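# Loop blue air tube into its own end coupling

## Task

Curve the blue air tube around so its loose end goes deep into the coupling fitted on the tube's opposite end.

## Robot and tools

Robot: two 6-joint arms, left_arm and right_arm, each with a parallel gripper whose fingers can fold. A part held in the outer quarter of the pads, near the tips, is gripped firmly. Nearer the palm, a thin part may slip or drop out. Fingertips pushed end-on into a surface fold easily unless fully closed, which can spoil the next grip.

Frames: the scene frame has its origin on the table top midway between the arms, +z up, +x out over the table, and left_arm on the +y side. Image left and right do not match these names. Calibrated bases: left_arm at (+0.060, +0.488, +0.022) m, quat_wxyz (+1.000, 0, 0, +0.008); right_arm at (-0.032, -0.343, +0.022) m, quat_wxyz (+1.000, 0, 0, -0.018). Each gripper's end_effector_position and end_effector_quat_wxyz are reported in that arm's own base frame and can be off by a few cm. This position is the point between the closed pads. Fingers point along the gripper's +z and open along its y. Tips reach about 33 mm past that point (9 mm when fully open). Fixed cameras use the scene frame.

Row layout: every row holds 18 numbers, even when one arm moves. The first 9 are left_arm and the last 9 are right_arm. For each arm, give 6 absolute joint target angles in radians in the order elbow, shoulder, wrist roll, forearm roll, wrist pitch, waist. Then give the gripper's position, force_limit and speed, each in [-1, 1]. Stated joint ranges: waist -3.491..3.491, shoulder -3.140..3.140, elbow -1.187..4.328, forearm roll -3.316..3.316, wrist pitch -3.140..3.140, wrist roll -3.927..3.927. A target more than 0.010 rad outside a range, and further out than the current angle, is refused. Targets past the real end are clipped, and the result may then say "joint sent to its limit".

Gripper numbers: position +1 is open at 140 mm, about -0.8 makes the pads touch, and -1 closes until blocked. force_limit sets the squeeze on a slow close: about 14 N at -1, 40 N at 0, 58 N at +1. A faster close grips much harder. speed runs from about 30 mm/s at -1 to 250 mm/s at +1. Both force_limit and speed start at +1. To keep a gripper unchanged, resend its last three numbers. Sending 0 is a real command.

execute_actions(actions, cameras): actions is a list of actions. Each action is a list of up to 15 rows, one per 1/30 s step, and the last row repeats to fill 15 steps. An empty list just returns state and images. cameras chooses images: leave it out or use ["all"] for all, or [] for none. Names are cam_high, cam_table, cam_left_wrist, cam_right_wrist, each 672x504.

move(target, speed, blend, stop_force, zero, blocking, cameras): target is one 18-number row or a list of up to 15 rows, all absolute joint goals in the same layout. Every joint is moved together along a path, without any collision avoidance. speed is in rad/s for the joint with the farthest to go: 0.01 to 3.92, default 0.5. Use it far lower near contact. blend is in rad and rounds corners between listed targets. stop_force (12 to 80 N, both arms) ends an arm's path when it feels that much extra push against its motion, measured from a zero taken just before the move unless zero=false. It gives no reading near stretched-out, straight-wrist or singular poses. Leave it out when pulling away from a contact. When using it, keep the finger numbers the same in every listed target. blocking=false returns early, and a new move replaces the running one. It cannot be combined with stop_force. The result adds a "move:" line: done, off_target, moving, held, fault, and maybe limits=held.

wait(seconds 0 to 10) lets time pass while commands hold. stop brakes a running move, but the fingers keep going. zoom_image(camera, region [x0,y0,x1,y1] in pixels, at most 504x504) gives a closer view of that camera's latest image. finished_scene(scene) ends the current scene and takes its number. Call it only when the tube end sits in the coupling with no robot holding it.

Results: Joint positions, Joint velocities ("within noise" means still) and Joint targets are listed per arm in the joint order above. Tool commands and position_measured are also given; the latter is in counts: 3 open, 75 about 100 mm, 139 about 60 mm, 200 about 20 mm, 230 pads meet. object_status: 0 moving, 1 blocked while opening, 2 blocked while closing (a grip), 3 reached target or pads met. It updates 0.2 to 1.7 s after contact. To firm up a grip, raise force_limit and change position slightly, e.g. -1 to -0.98. Flange force is the estimated outside force on the gripper along its own axes and includes any held weight. "joint command not followed" means the clearance check between arms held back some steps.

Avoid: a 150 N outside force, or joint torque reaching 142 N m (waist, shoulder, elbow) or 35.6 N m (wrist joints). Either stops the arm for 10 s. After a force fault, release the part before moving that arm. Arms are stiff, so even slight over-travel into a firm contact can fault. Do not let grippers clash or close on the other arm's fingers. Prevent drops, slams and parts falling off the table. Avoid large twisting loads on a gripper and long stretched holds, which overheat motors; a MOTOR HOT line warns of an over-temperature stop. Loose objects may occasionally be nudged by outside disturbances.

Each tool is called by a JSON object that holds its "api" and its "payload".

## Session

{"api": "execute_actions", "payload": {"actions": []}}

Scene clock: 0.00 s.
left_arm: end_effector_position=(+0.0575, -0.6317, +0.2133) position_measured=3 object_status=3 end_effector_quat_wxyz=(-0.075, +0.018, +0.997, -0.009) | right_arm: end_effector_position=(+0.0013, -0.4482, +0.2799) position_measured=3 object_status=3 end_effector_quat_wxyz=(-0.594, -0.338, +0.725, +0.085)
Joint names: [elbow, shoulder, wrist roll, forearm roll, wrist pitch, waist]
Joint positions: left_arm=[0.491 0.49 -0.411 0.146 -1.613 -1.192] | right_arm=[-0.524 0.201 -0.318 0.93 -1.808 -0.652]
Joint velocities: within noise
Flange force (N): no reading
Joint targets: left_arm=[0.491 0.490 -0.411 0.146 -1.613 -1.192] | right_arm=[-0.524 0.201 -0.318 0.930 -1.808 -0.652]
Tool commands: left_gripper/position=+1.0 left_gripper/force_limit=+1.0 left_gripper/speed=+1.0 right_gripper/position=+1.0 right_gripper/force_limit=+1.0 right_gripper/speed=+1.0

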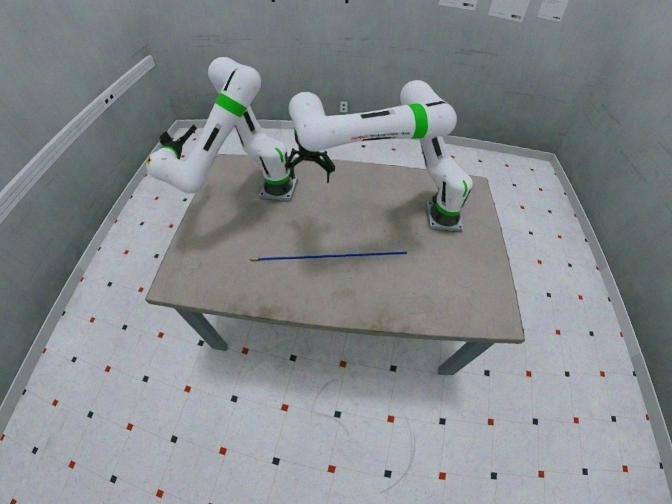

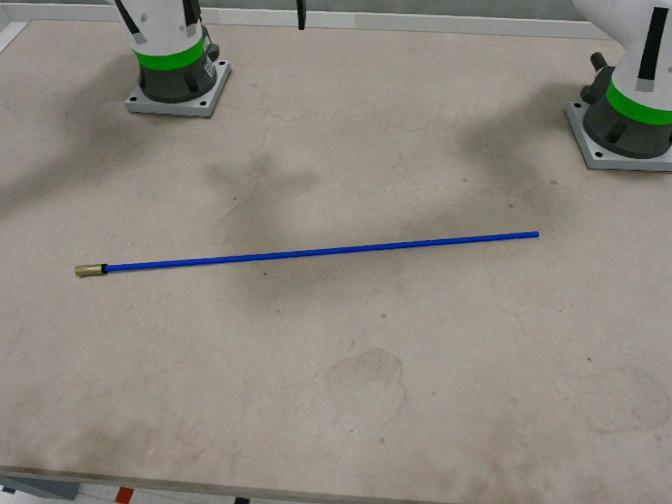

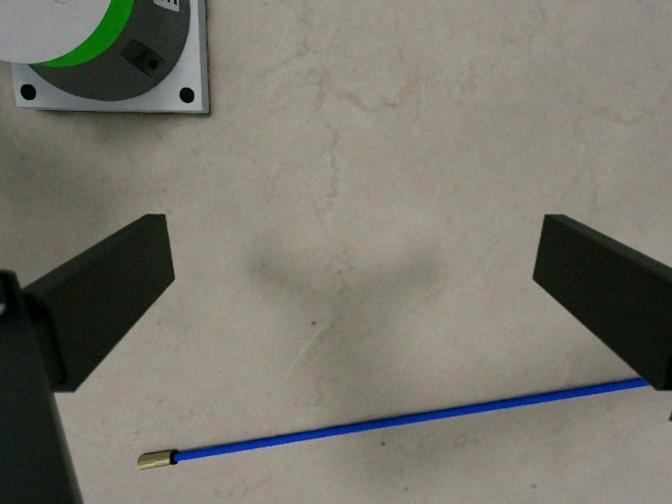

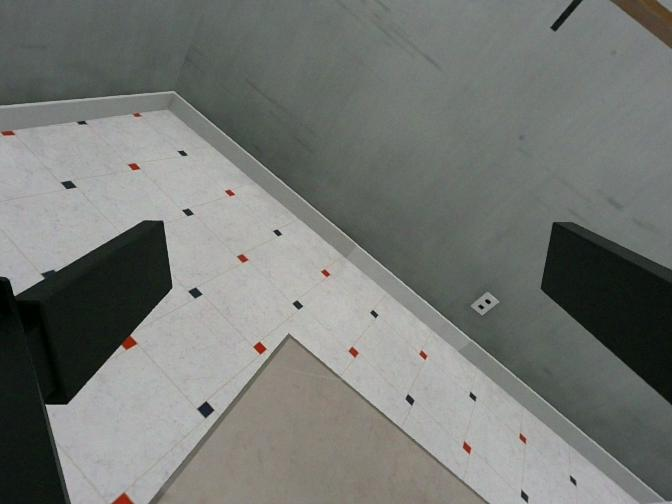

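{"api": "zoom_image", "payload": {"camera": "cam_table", "region": [50, 230, 170, 310]}}

{"api": "zoom_image", "payload": {"camera": "cam_table", "region": [460, 200, 580, 280]}}

{"api": "zoom_image", "payload": {"camera": "cam_left_wrist", "region": [100, 420, 220, 500]}}

Scaled by 4.200 from the camera's 672x504 image, which has a finer 960x720 frame.

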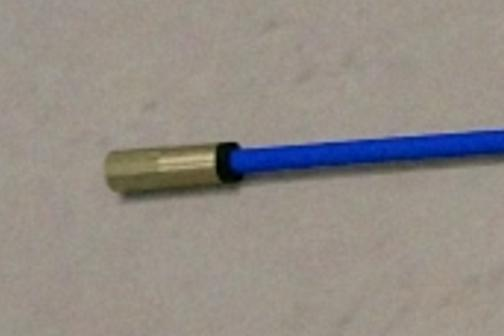

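Scaled by 4.200 from the camera's 672x504 image, which has a finer 960x720 frame.

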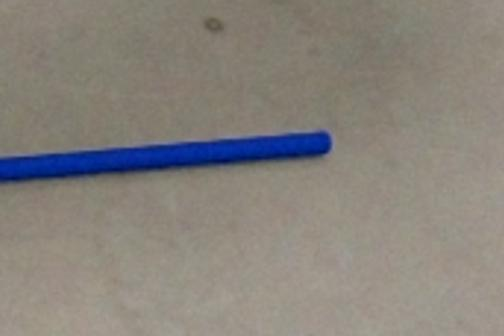

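Scaled by 4.200 from the camera's 672x504 image, which has a finer 960x720 frame.

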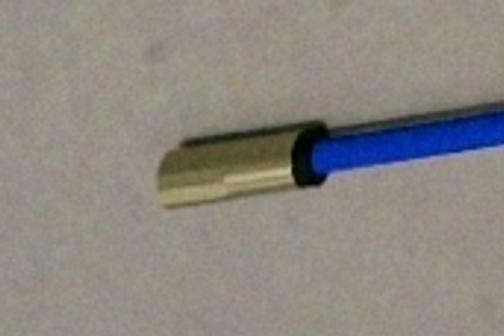

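{"api": "move", "payload": {"target": [[-0.3063,0.01,-2.346,-0.192,-1.438,-0.6072,-0.29,0,0,-0.524,0.201,-0.318,0.93,-1.808,-0.652,-0.29,0,0],[-0.3063,0.01,-2.346,-0.192,-1.438,-0.6072,-0.29,0,0,-0.4189,0.0307,-0.479,0.2577,-1.2307,0.5767,-0.29,0,0]], "speed": 0.8}}

Scene clock: 22.27 s.
left_arm: end_effector_position=(+0.2465, -0.2446, +0.0933) position_measured=165 object_status=3 end_effector_quat_wxyz=(-0.099, +0.648, +0.750, +0.085) | right_arm: end_effector_position=(+0.4339, +0.0300, +0.0934) position_measured=165 object_status=3 end_effector_quat_wxyz=(+0.083, +0.767, -0.629, +0.101)
Joint names: [elbow, shoulder, wrist roll, forearm roll, wrist pitch, waist]
Joint positions: left_arm=[-0.306 0.01 -2.346 -0.192 -1.438 -0.607] | right_arm=[-0.419 0.031 -0.479 0.258 -1.231 0.577]
Joint velocities: within noise
Flange force (N): left_arm=[-0.7 0.8 -2.4] | right_arm=[2.5 5.4 0.0]
Joint targets: left_arm=[-0.306 0.010 -2.346 -0.192 -1.438 -0.607] | right_arm=[-0.419 0.031 -0.479 0.258 -1.231 0.577]
move: done
camera_calibration:
cam_left_wrist: T_world_to_cam=[[0.989917, 0.141207, 0.0111325, -0.206153], [0.139383, -0.985085, 0.1009, -0.282132], [0.0252142, -0.0983307, -0.994834, 0.20597], [0, 0, 0, 1]] pos_world=[0.238206, -0.22856, 0.235668]
cam_right_wrist: T_world_to_cam=[[-0.979638, -0.200412, 0.0119977, 0.435171], [-0.198904, 0.976924, 0.0778187, 0.0521299], [-0.0273166, 0.0738478, -0.996895, 0.243658], [0, 0, 0, 1]] pos_world=[0.443335, 0.018293, 0.233624]

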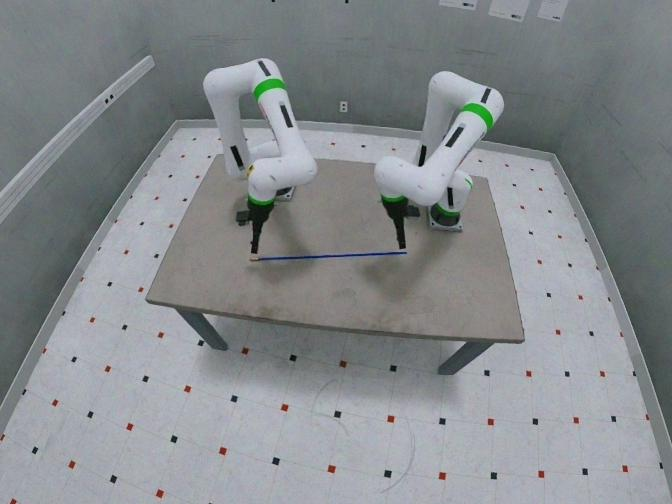

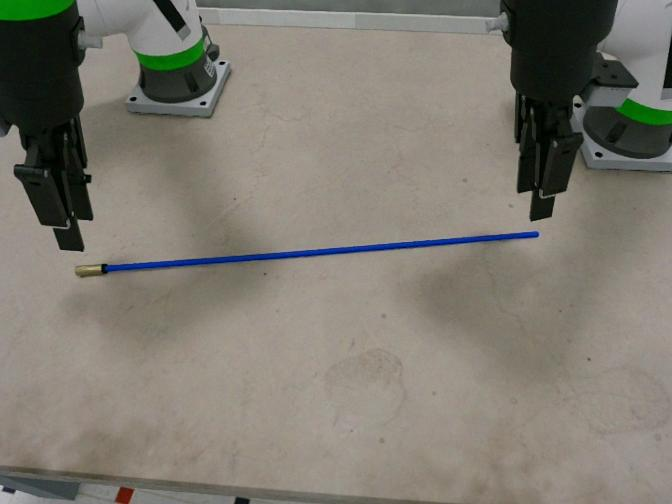

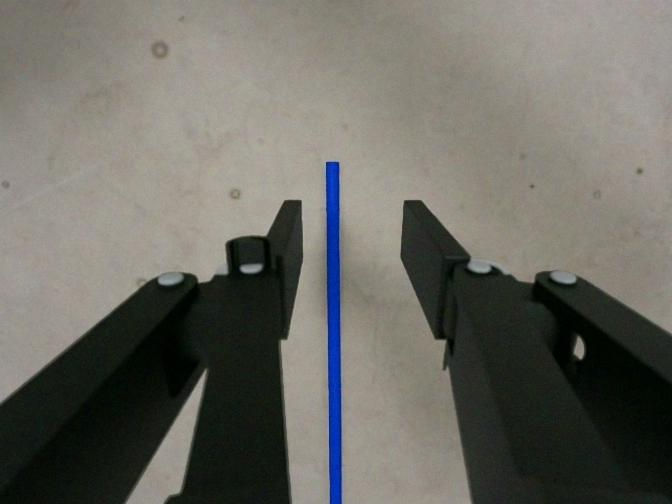

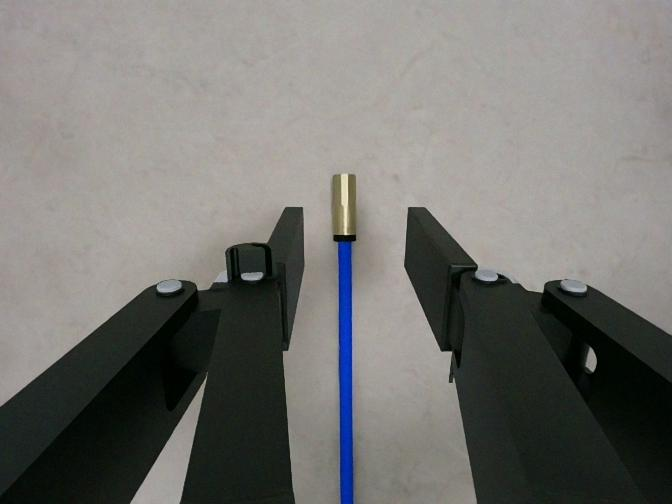

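{"api": "move", "payload": {"target": [[-0.398,0.075,-2.316,-0.199,-1.29,-0.618,-0.29,0,0,-0.5035,0.1033,-0.523,0.278,-1.08,0.564,-0.29,0,0]], "speed": 0.15}}

{"api": "zoom_image", "payload": {"camera": "cam_table", "region": [30, 190, 150, 300]}}

{"api": "zoom_image", "payload": {"camera": "cam_table", "region": [470, 160, 590, 270]}}

Scene clock: 25.87 s.
left_arm: end_effector_position=(+0.2399, -0.2438, +0.0312) position_measured=165 object_status=3 end_effector_quat_wxyz=(-0.101, +0.652, +0.746, +0.086) | right_arm: end_effector_position=(+0.4354, +0.0254, +0.0327) position_measured=165 object_status=3 end_effector_quat_wxyz=(+0.084, +0.763, -0.632, +0.101)
Joint names: [elbow, shoulder, wrist roll, forearm roll, wrist pitch, waist]
Joint positions: left_arm=[-0.398 0.075 -2.316 -0.199 -1.29 -0.618] | right_arm=[-0.503 0.103 -0.523 0.278 -1.08 0.564]
Joint velocities: within noise
Flange force (N): left_arm=[-0.9 1.0 -2.3] | right_arm=[2.7 4.0 0.6]
Joint targets: left_arm=[-0.398 0.075 -2.316 -0.199 -1.290 -0.618] | right_arm=[-0.504 0.103 -0.523 0.278 -1.080 0.564]
move: done
camera_calibration:
cam_left_wrist: T_world_to_cam=[[0.991448, 0.130291, 0.00747482, -0.201892], [0.128974, -0.986954, 0.0963763, -0.272009], [0.0199343, -0.094588, -0.995317, 0.146627], [0, 0, 0, 1]] pos_world=[0.232324, -0.228286, 0.173665]
cam_right_wrist: T_world_to_cam=[[-0.981674, -0.190161, 0.0124767, 0.437073], [-0.188698, 0.979099, 0.0758824, 0.0572728], [-0.0266458, 0.0721374, -0.997039, 0.183362], [0, 0, 0, 1]] pos_world=[0.444756, 0.0138113, 0.17302]

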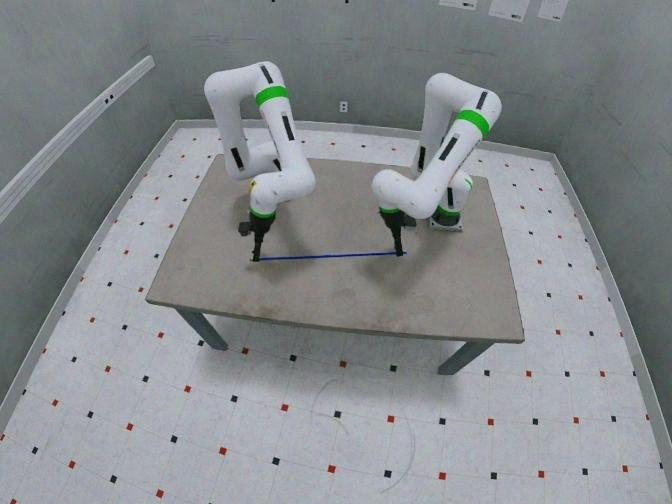

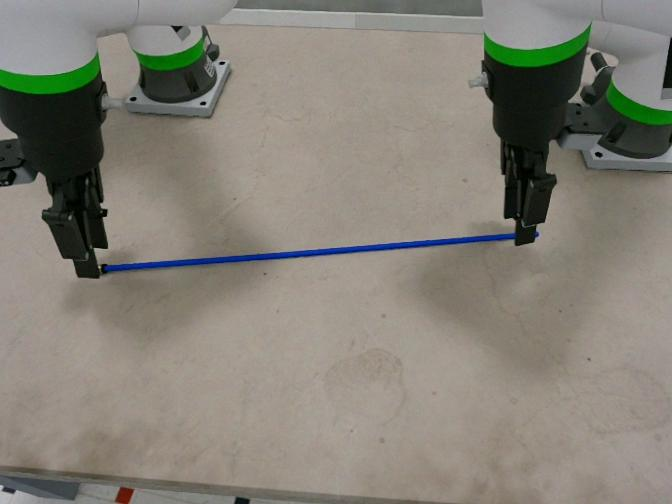

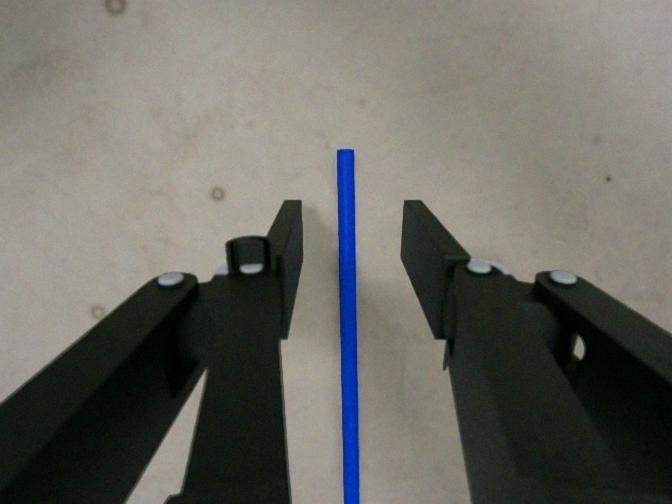

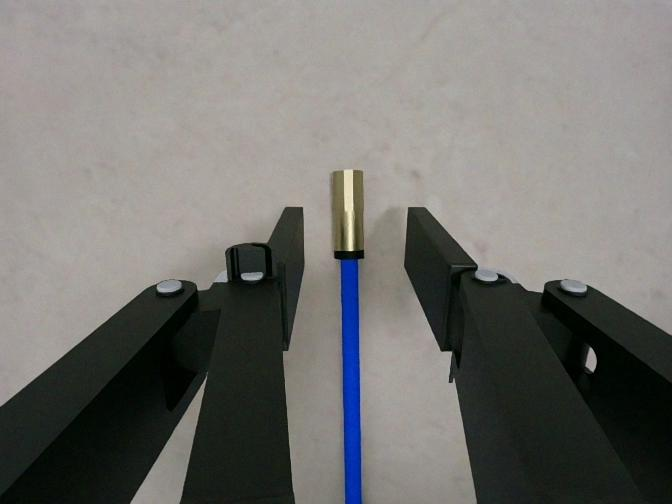

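Scaled by 4.200 from the camera's 672x504 image, which has a finer 960x720 frame.

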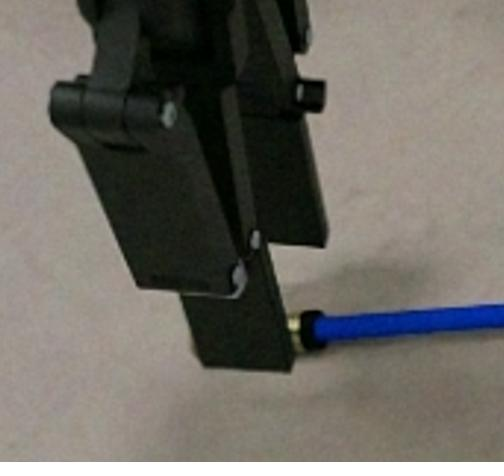

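Scaled by 4.200 from the camera's 672x504 image, which has a finer 960x720 frame.

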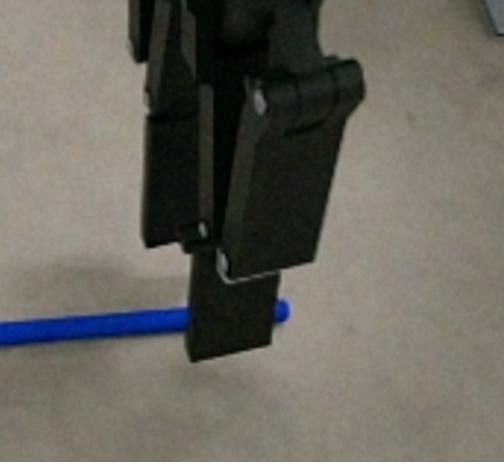

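{"api": "move", "payload": {"target": [[-0.4205,0.0957,-2.306,-0.201,-1.243,-0.634,-0.29,0,0,-0.530,0.126,-0.537,0.284,-1.033,0.561,-0.29,0,0]], "speed": 0.06}}

{"api": "zoom_image", "payload": {"camera": "cam_table", "region": [30, 190, 150, 300]}}

{"api": "zoom_image", "payload": {"camera": "cam_table", "region": [470, 160, 590, 270]}}

Scene clock: 30.23 s.
left_arm: end_effector_position=(+0.2359, -0.2479, +0.0140) position_measured=165 object_status=3 end_effector_quat_wxyz=(-0.098, +0.658, +0.741, +0.087) | right_arm: end_effector_position=(+0.4337, +0.0238, +0.0140) position_measured=165 object_status=3 end_effector_quat_wxyz=(+0.084, +0.763, -0.633, +0.100)
Joint names: [elbow, shoulder, wrist roll, forearm roll, wrist pitch, waist]
Joint positions: left_arm=[-0.42 0.096 -2.306 -0.201 -1.243 -0.634] | right_arm=[-0.53 0.126 -0.537 0.284 -1.033 0.561]
Joint velocities: within noise
Flange force (N): left_arm=[-1.1 0.8 -1.8] | right_arm=[3.0 5.7 -0.6]
Joint targets: left_arm=[-0.420 0.096 -2.306 -0.201 -1.243 -0.634] | right_arm=[-0.530 0.126 -0.537 0.284 -1.033 0.561]
move: done
camera_calibration:
cam_left_wrist: T_world_to_cam=[[0.993315, 0.11497, 0.0103593, -0.201597], [0.113366, -0.988487, 0.100205, -0.270589], [0.0217607, -0.0983609, -0.994913, 0.127915], [0, 0, 0, 1]] pos_world=[0.228141, -0.231714, 0.156467]
cam_right_wrist: T_world_to_cam=[[-0.982136, -0.187675, 0.0136669, 0.435507], [-0.1861, 0.979503, 0.0770789, 0.0587333], [-0.0278526, 0.0731585, -0.996931, 0.165211], [0, 0, 0, 1]] pos_world=[0.443259, 0.012118, 0.154225]

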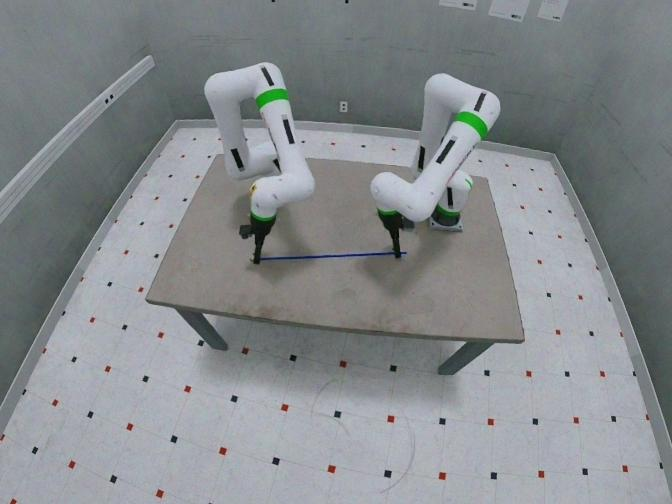

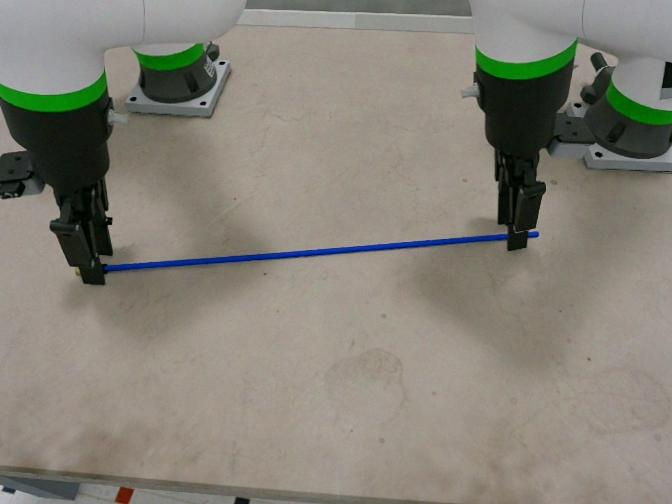

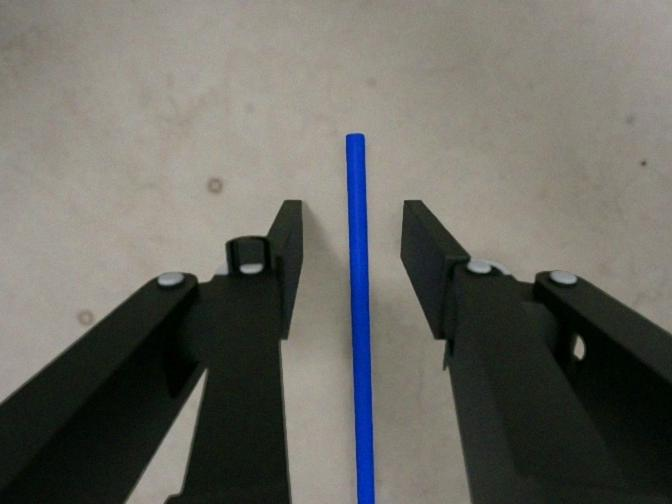

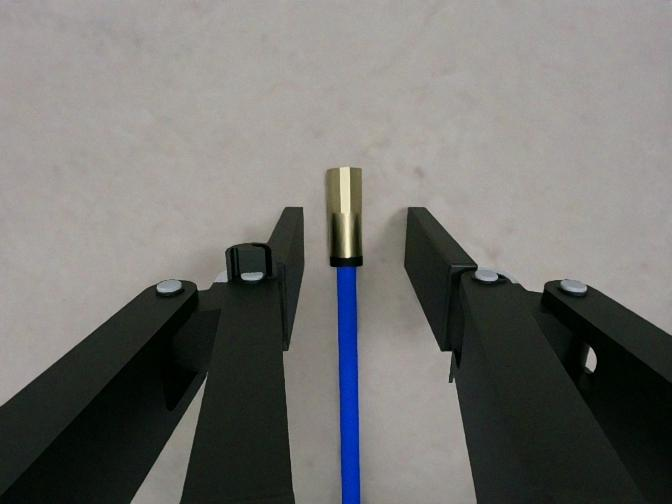

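Scaled by 4.200 from the camera's 672x504 image, which has a finer 960x720 frame.

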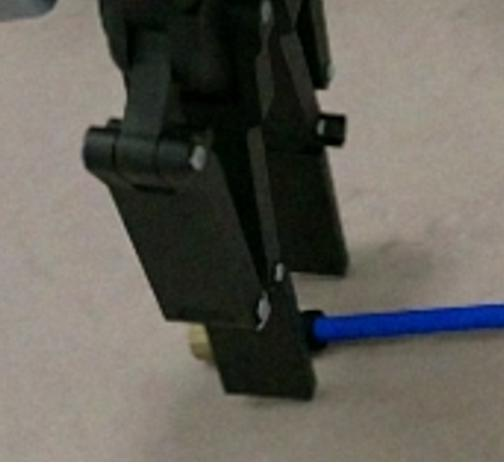

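Scaled by 4.200 from the camera's 672x504 image, which has a finer 960x720 frame.

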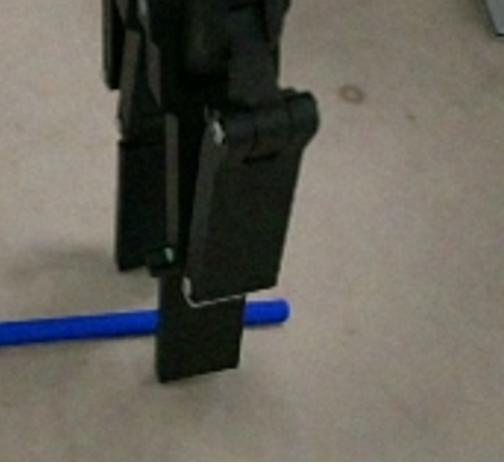

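{"api": "move", "payload": {"target": [[-0.4205,0.0957,-2.306,-0.201,-1.243,-0.634,-1,0,-1,-0.530,0.126,-0.537,0.284,-1.033,0.561,-1,0,-1]], "speed": 0.06}}

{"api": "wait", "payload": {"seconds": 1}}

{"api": "zoom_image", "payload": {"camera": "cam_left_wrist", "region": [230, 80, 450, 300]}}

{"api": "zoom_image", "payload": {"camera": "cam_right_wrist", "region": [230, 80, 450, 300]}}

{"api": "zoom_image", "payload": {"camera": "cam_table", "region": [30, 190, 150, 300]}}

{"api": "zoom_image", "payload": {"camera": "cam_table", "region": [470, 160, 590, 270]}}

Scene clock: 32.77 s.
left_arm: end_effector_position=(+0.2359, -0.2479, +0.0140) position_measured=221 object_status=0 end_effector_quat_wxyz=(-0.098, +0.658, +0.741, +0.087) | right_arm: end_effector_position=(+0.4337, +0.0238, +0.0140) position_measured=212 object_status=2 end_effector_quat_wxyz=(+0.084, +0.763, -0.633, +0.100)
Joint names: [elbow, shoulder, wrist roll, forearm roll, wrist pitch, waist]
Joint positions: left_arm=[-0.421 0.096 -2.306 -0.201 -1.243 -0.634] | right_arm=[-0.53 0.126 -0.537 0.284 -1.033 0.561]
Joint velocities: within noise
Flange force (N): left_arm=[0.9 0.4 -10.1] | right_arm=[2.8 6.7 -10.2]
Joint targets: left_arm=[-0.420 0.096 -2.306 -0.201 -1.243 -0.634] | right_arm=[-0.530 0.126 -0.537 0.284 -1.033 0.561]
move: done
camera_calibration:
cam_left_wrist: T_world_to_cam=[[0.993326, 0.114872, 0.0103694, -0.201623], [0.113268, -0.988499, 0.100205, -0.270559], [0.0217608, -0.0983614, -0.994913, 0.127816], [0, 0, 0, 1]] pos_world=[0.228141, -0.231714, 0.156367]
cam_right_wrist: T_world_to_cam=[[-0.982136, -0.187676, 0.0136857, 0.435504], [-0.186102, 0.97951, 0.0769812, 0.0587493], [-0.0278528, 0.0730591, -0.996939, 0.165213], [0, 0, 0, 1]] pos_world=[0.443259, 0.0121178, 0.154224]

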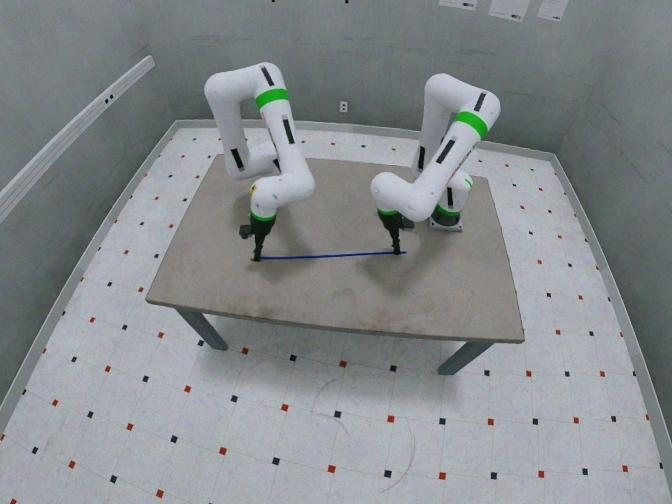

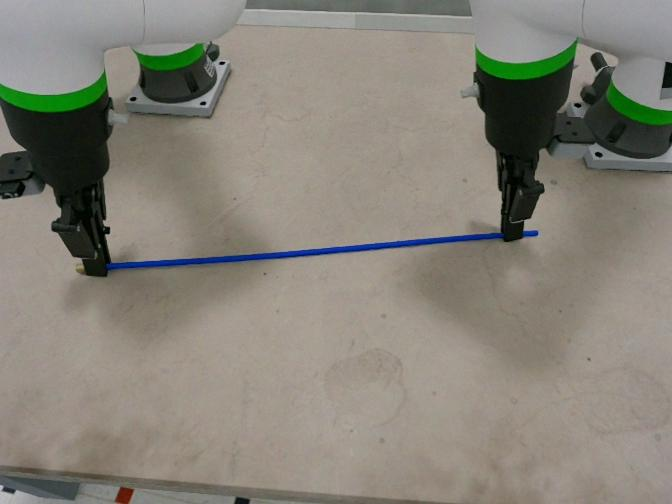

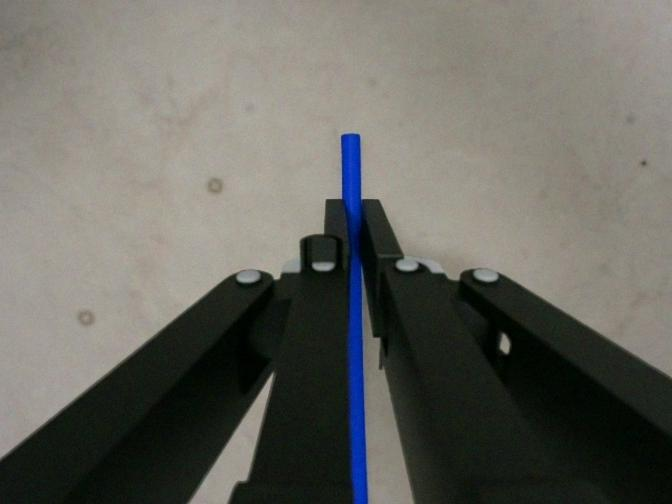

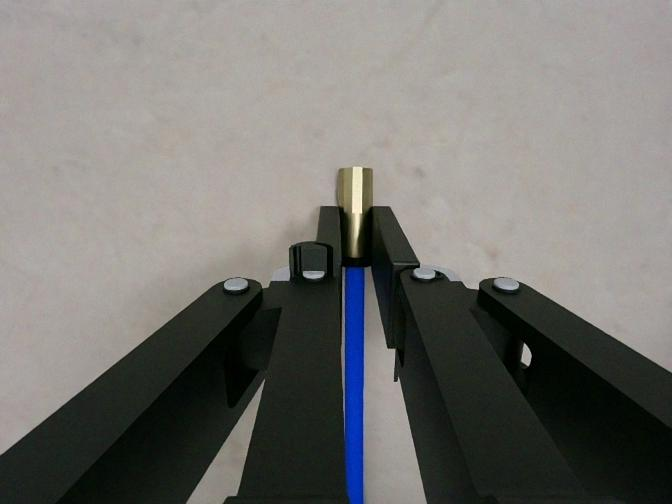

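Scene clock: 33.77 s.
left_arm: end_effector_position=(+0.2359, -0.2479, +0.0140) position_measured=221 object_status=2 end_effector_quat_wxyz=(-0.098, +0.658, +0.741, +0.087) | right_arm: end_effector_position=(+0.4337, +0.0238, +0.0140) position_measured=212 object_status=2 end_effector_quat_wxyz=(+0.084, +0.763, -0.633, +0.100)
Joint names: [elbow, shoulder, wrist roll, forearm roll, wrist pitch, waist]
Joint positions: left_arm=[-0.421 0.096 -2.306 -0.201 -1.243 -0.634] | right_arm=[-0.53 0.126 -0.537 0.284 -1.033 0.561]
Joint velocities: within noise
Flange force (N): left_arm=[0.9 0.4 -10.2] | right_arm=[3.0 5.9 -10.5]
Joint targets: left_arm=[-0.420 0.096 -2.306 -0.201 -1.243 -0.634] | right_arm=[-0.530 0.126 -0.537 0.284 -1.033 0.561]
Tool commands: left_gripper/position=-1.0 left_gripper/force_limit=+0.0 left_gripper/speed=-1.0 right_gripper/position=-1.0 right_gripper/force_limit=+0.0 right_gripper/speed=-1.0
wait: 1.00 s; at rest by 0.17 s
camera_calibration:
cam_left_wrist: T_world_to_cam=[[0.993326, 0.114872, 0.0103694, -0.201623], [0.113268, -0.988499, 0.100205, -0.270559], [0.0217608, -0.0983614, -0.994913, 0.127816], [0, 0, 0, 1]] pos_world=[0.228141, -0.231714, 0.156367]
cam_right_wrist: T_world_to_cam=[[-0.982136, -0.187676, 0.0136857, 0.435504], [-0.186102, 0.97951, 0.0769812, 0.0587493], [-0.0278528, 0.0730591, -0.996939, 0.165213], [0, 0, 0, 1]] pos_world=[0.443259, 0.0121178, 0.154224]

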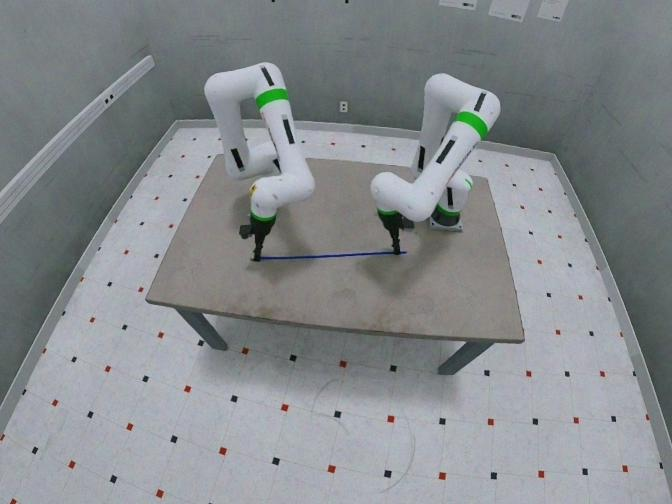

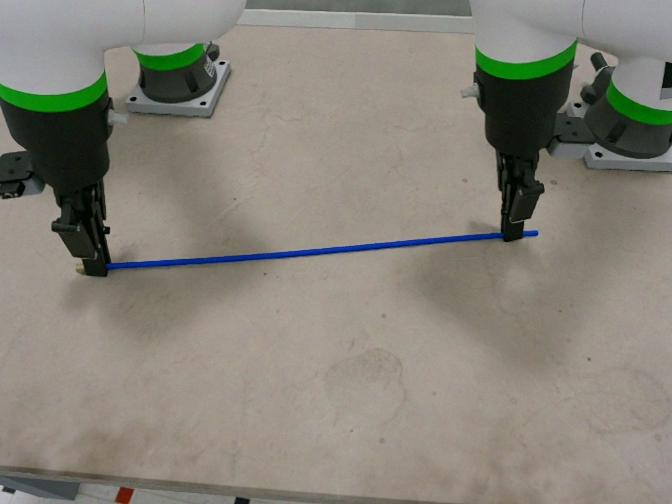

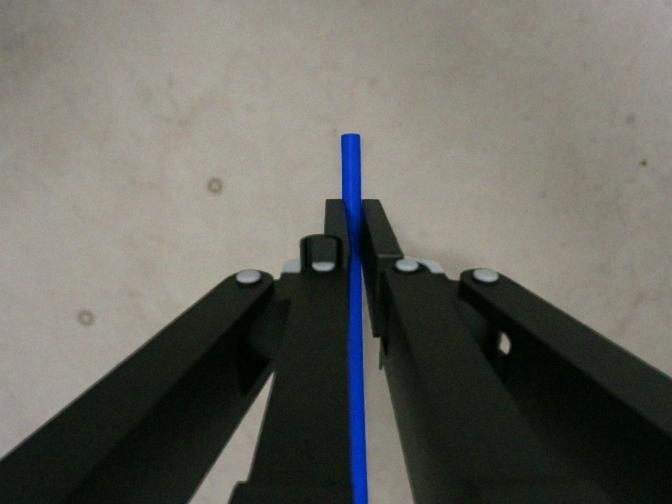

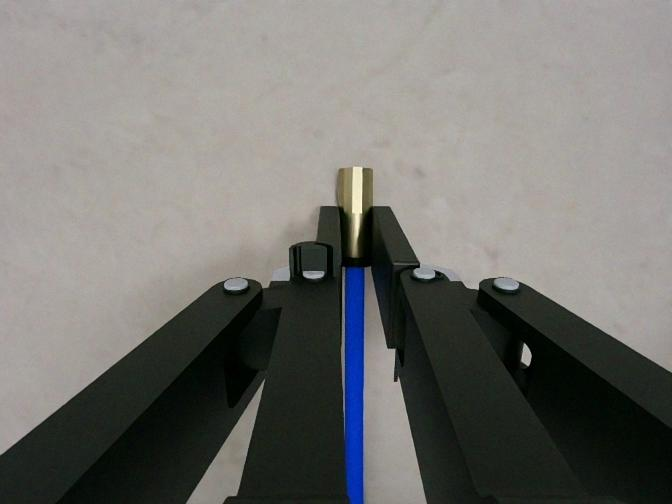

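Scaled by 2.291 from the camera's 672x504 image, which has a finer 960x720 frame.

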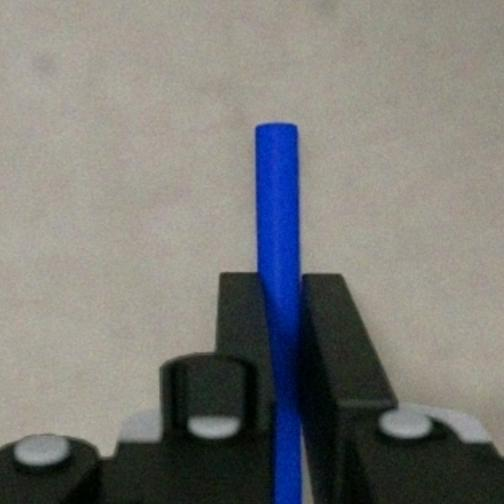

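Scaled by 2.291 from the camera's 672x504 image, which has a finer 960x720 frame.

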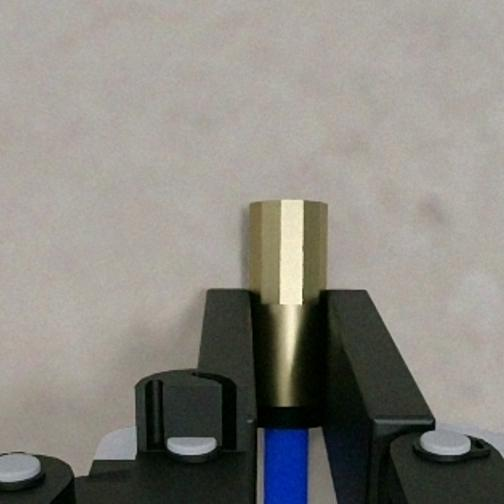

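Scaled by 4.200 from the camera's 672x504 image, which has a finer 960x720 frame.

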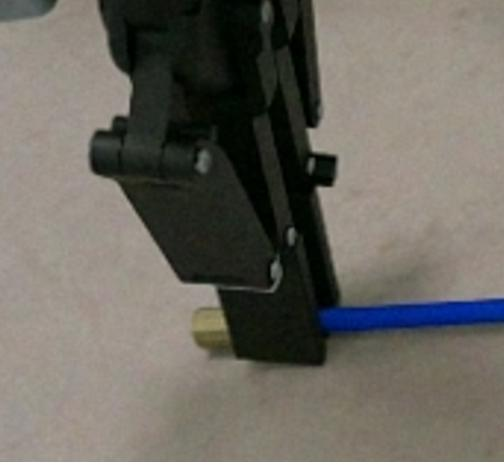

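Scaled by 4.200 from the camera's 672x504 image, which has a finer 960x720 frame.

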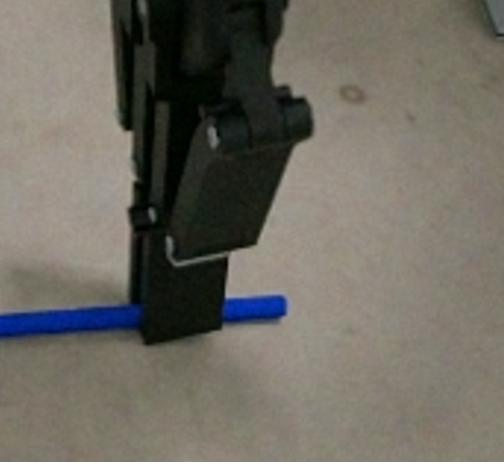

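{"api": "move", "payload": {"target": [[-0.3063,0.01,-2.346,-0.192,-1.438,-0.634,-1,0,-1,-0.4189,0.0307,-0.479,0.2577,-1.2307,0.561,-1,0,-1],[-0.302,0.036,-0.894,0.023,-1.249,-0.654,-1,0,-1,-0.375,-0.039,-2.132,0.022,-1.207,0.653,-1,0,-1]], "speed": [0.15,0.6]}}

Scene clock: 45.07 s.
left_arm: end_effector_position=(+0.2461, -0.3622, +0.0986) position_measured=221 object_status=2 end_effector_quat_wxyz=(-0.013, -0.015, +1.000, -0.004) | right_arm: end_effector_position=(+0.4018, +0.1345, +0.0993) position_measured=212 object_status=2 end_effector_quat_wxyz=(+0.017, -0.050, +0.999, -0.001)
Joint names: [elbow, shoulder, wrist roll, forearm roll, wrist pitch, waist]
Joint positions: left_arm=[-0.302 0.036 -0.894 0.023 -1.249 -0.654] | right_arm=[-0.375 -0.039 -2.132 0.022 -1.207 0.653]
Joint velocities: within noise
Flange force (N): left_arm=[-1.0 -1.8 -2.1] | right_arm=[5.4 -3.2 0.5]
Joint targets: left_arm=[-0.302 0.036 -0.894 0.023 -1.249 -0.654] | right_arm=[-0.375 -0.039 -2.132 0.022 -1.207 0.653]
move: done
camera_calibration:
cam_left_wrist: T_world_to_cam=[[-0.0293441, 0.999558, 0.00476017, 0.373146], [0.943484, 0.0261245, 0.330386, -0.252679], [0.330115, 0.014186, -0.943834, 0.160388], [0, 0, 0, 1]] pos_world=[0.196402, -0.368655, 0.233085]
cam_right_wrist: T_world_to_cam=[[-0.106824, 0.994252, 0.00725357, -0.0862672], [0.925801, 0.0968034, 0.365407, -0.418899], [0.362604, 0.0457495, -0.93082, 0.0815214], [0, 0, 0, 1]] pos_world=[0.349041, 0.122593, 0.229576]

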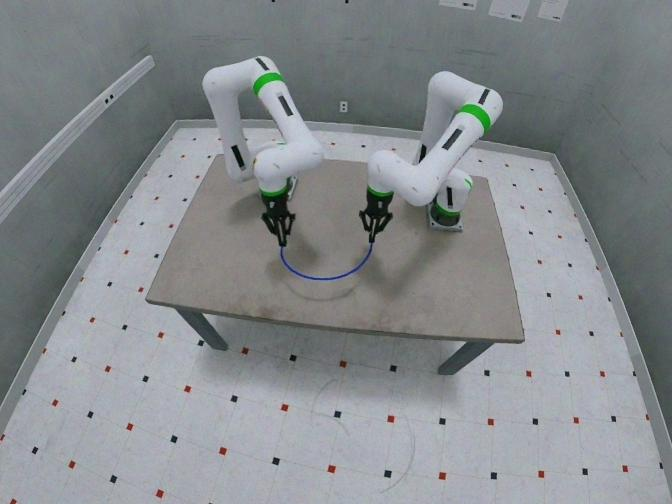

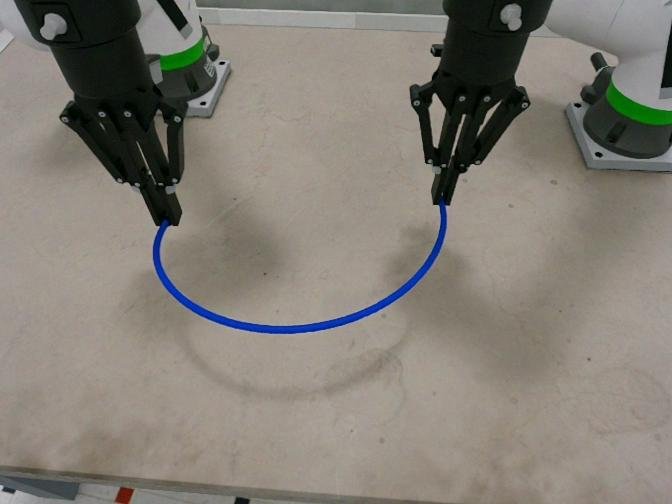

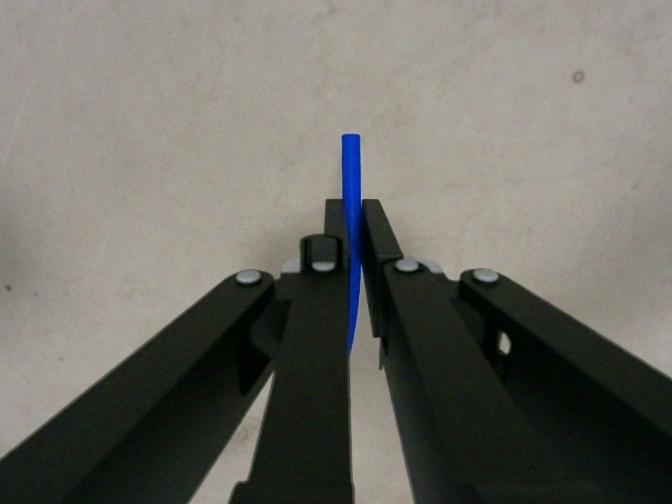

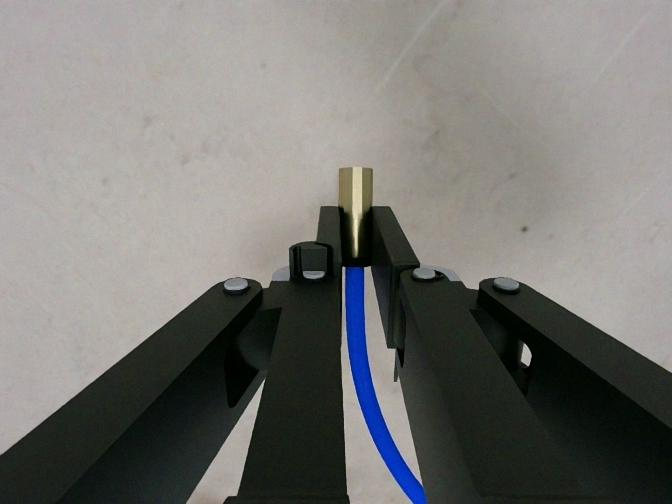

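Excellent. Finish the bend.

{"api": "move", "payload": {"target": [[-0.2982,0.0628,0.557,0.2372,-1.0597,-0.6737,-1,0,-1,-0.3316,-0.1094,-3.786,-0.2134,-1.1835,0.745,-1,0,-1]], "speed": 0.5}}

{"api": "zoom_image", "payload": {"camera": "cam_table", "region": [200, 120, 400, 270]}}

Scene clock: 49.87 s.
left_arm: end_effector_position=(+0.2626, -0.4648, +0.1265) position_measured=221 object_status=2 end_effector_quat_wxyz=(+0.093, +0.695, -0.707, +0.092) | right_arm: end_effector_position=(+0.3540, +0.2487, +0.1266) position_measured=212 object_status=2 end_effector_quat_wxyz=(-0.094, +0.688, +0.714, +0.091)
Joint names: [elbow, shoulder, wrist roll, forearm roll, wrist pitch, waist]
Joint positions: left_arm=[-0.298 0.063 0.557 0.237 -1.06 -0.674] | right_arm=[-0.332 -0.109 -3.786 -0.213 -1.183 0.745]
Joint velocities: within noise
Flange force (N): left_arm=[2.2 -0.9 -1.7] | right_arm=[-3.7 -5.5 0.5]
Joint targets: left_arm=[-0.298 0.063 0.557 0.237 -1.060 -0.674] | right_arm=[-0.332 -0.109 -3.786 -0.213 -1.183 0.745]
move: done
camera_calibration:
cam_left_wrist: T_world_to_cam=[[-0.999749, 0.0194636, 0.0110608, 0.274546], [0.0204813, 0.994686, 0.100893, 0.44682], [-0.00903832, 0.101094, -0.994836, 0.318631], [0, 0, 0, 1]] pos_world=[0.268205, -0.482001, 0.268868]
cam_right_wrist: T_world_to_cam=[[0.999102, 0.0404667, 0.0125568, -0.360052], [0.0393731, -0.996201, 0.0776682, 0.226444], [0.0156521, -0.077104, -0.9969, 0.280761], [0, 0, 0, 1]] pos_world=[0.346419, 0.261802, 0.266824]

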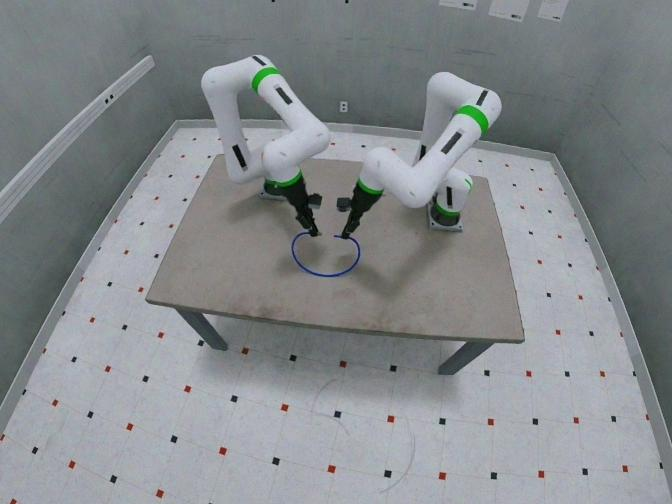

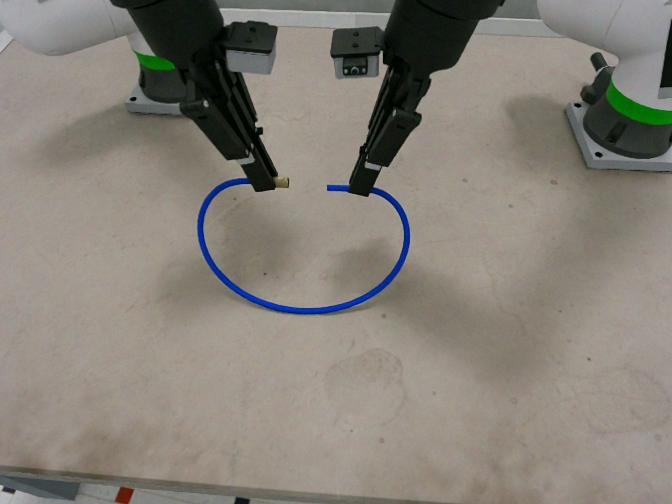

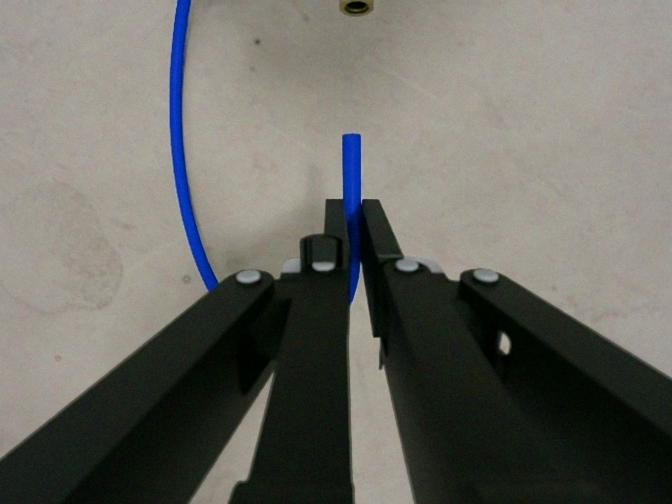

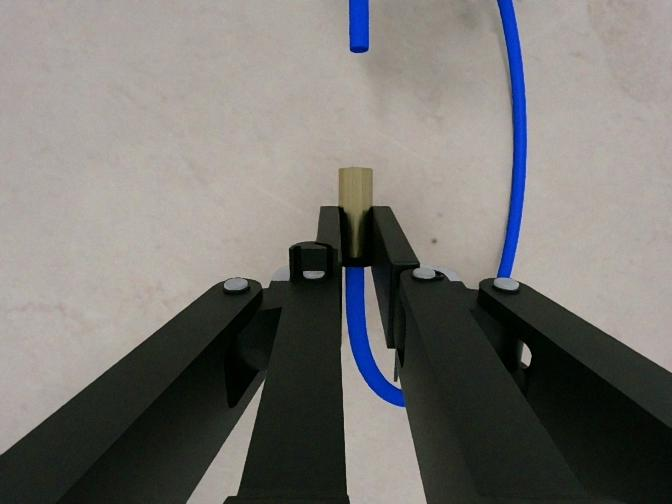

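Scaled by 2.520 from the camera's 672x504 image, which has a finer 960x720 frame.

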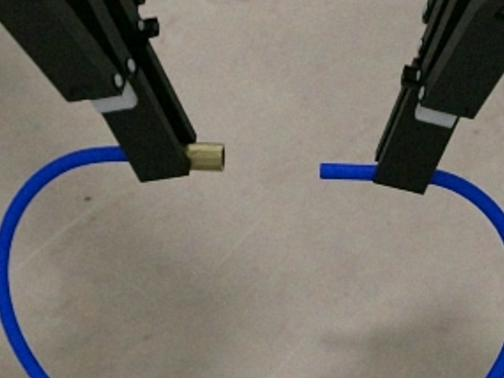

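{"api": "zoom_image", "payload": {"camera": "cam_left_wrist", "region": [280, 0, 430, 225]}}

{"api": "zoom_image", "payload": {"camera": "cam_right_wrist", "region": [280, 0, 455, 270]}}

{"api": "zoom_image", "payload": {"camera": "cam_table", "region": [230, 160, 390, 210]}}

Scaled by 2.240 from the camera's 672x504 image, which has a finer 960x720 frame.

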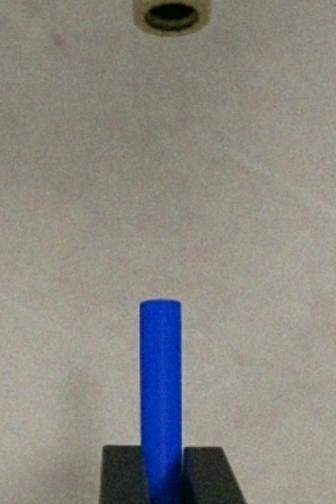

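Scaled by 1.867 from the camera's 672x504 image, which has a finer 960x720 frame.

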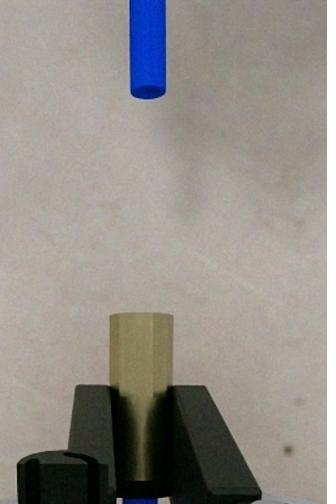

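Scaled by 3.150 from the camera's 672x504 image, which has a finer 960x720 frame.

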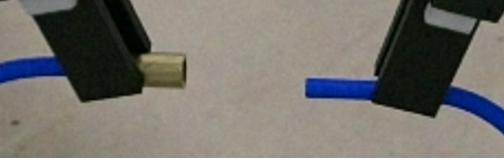

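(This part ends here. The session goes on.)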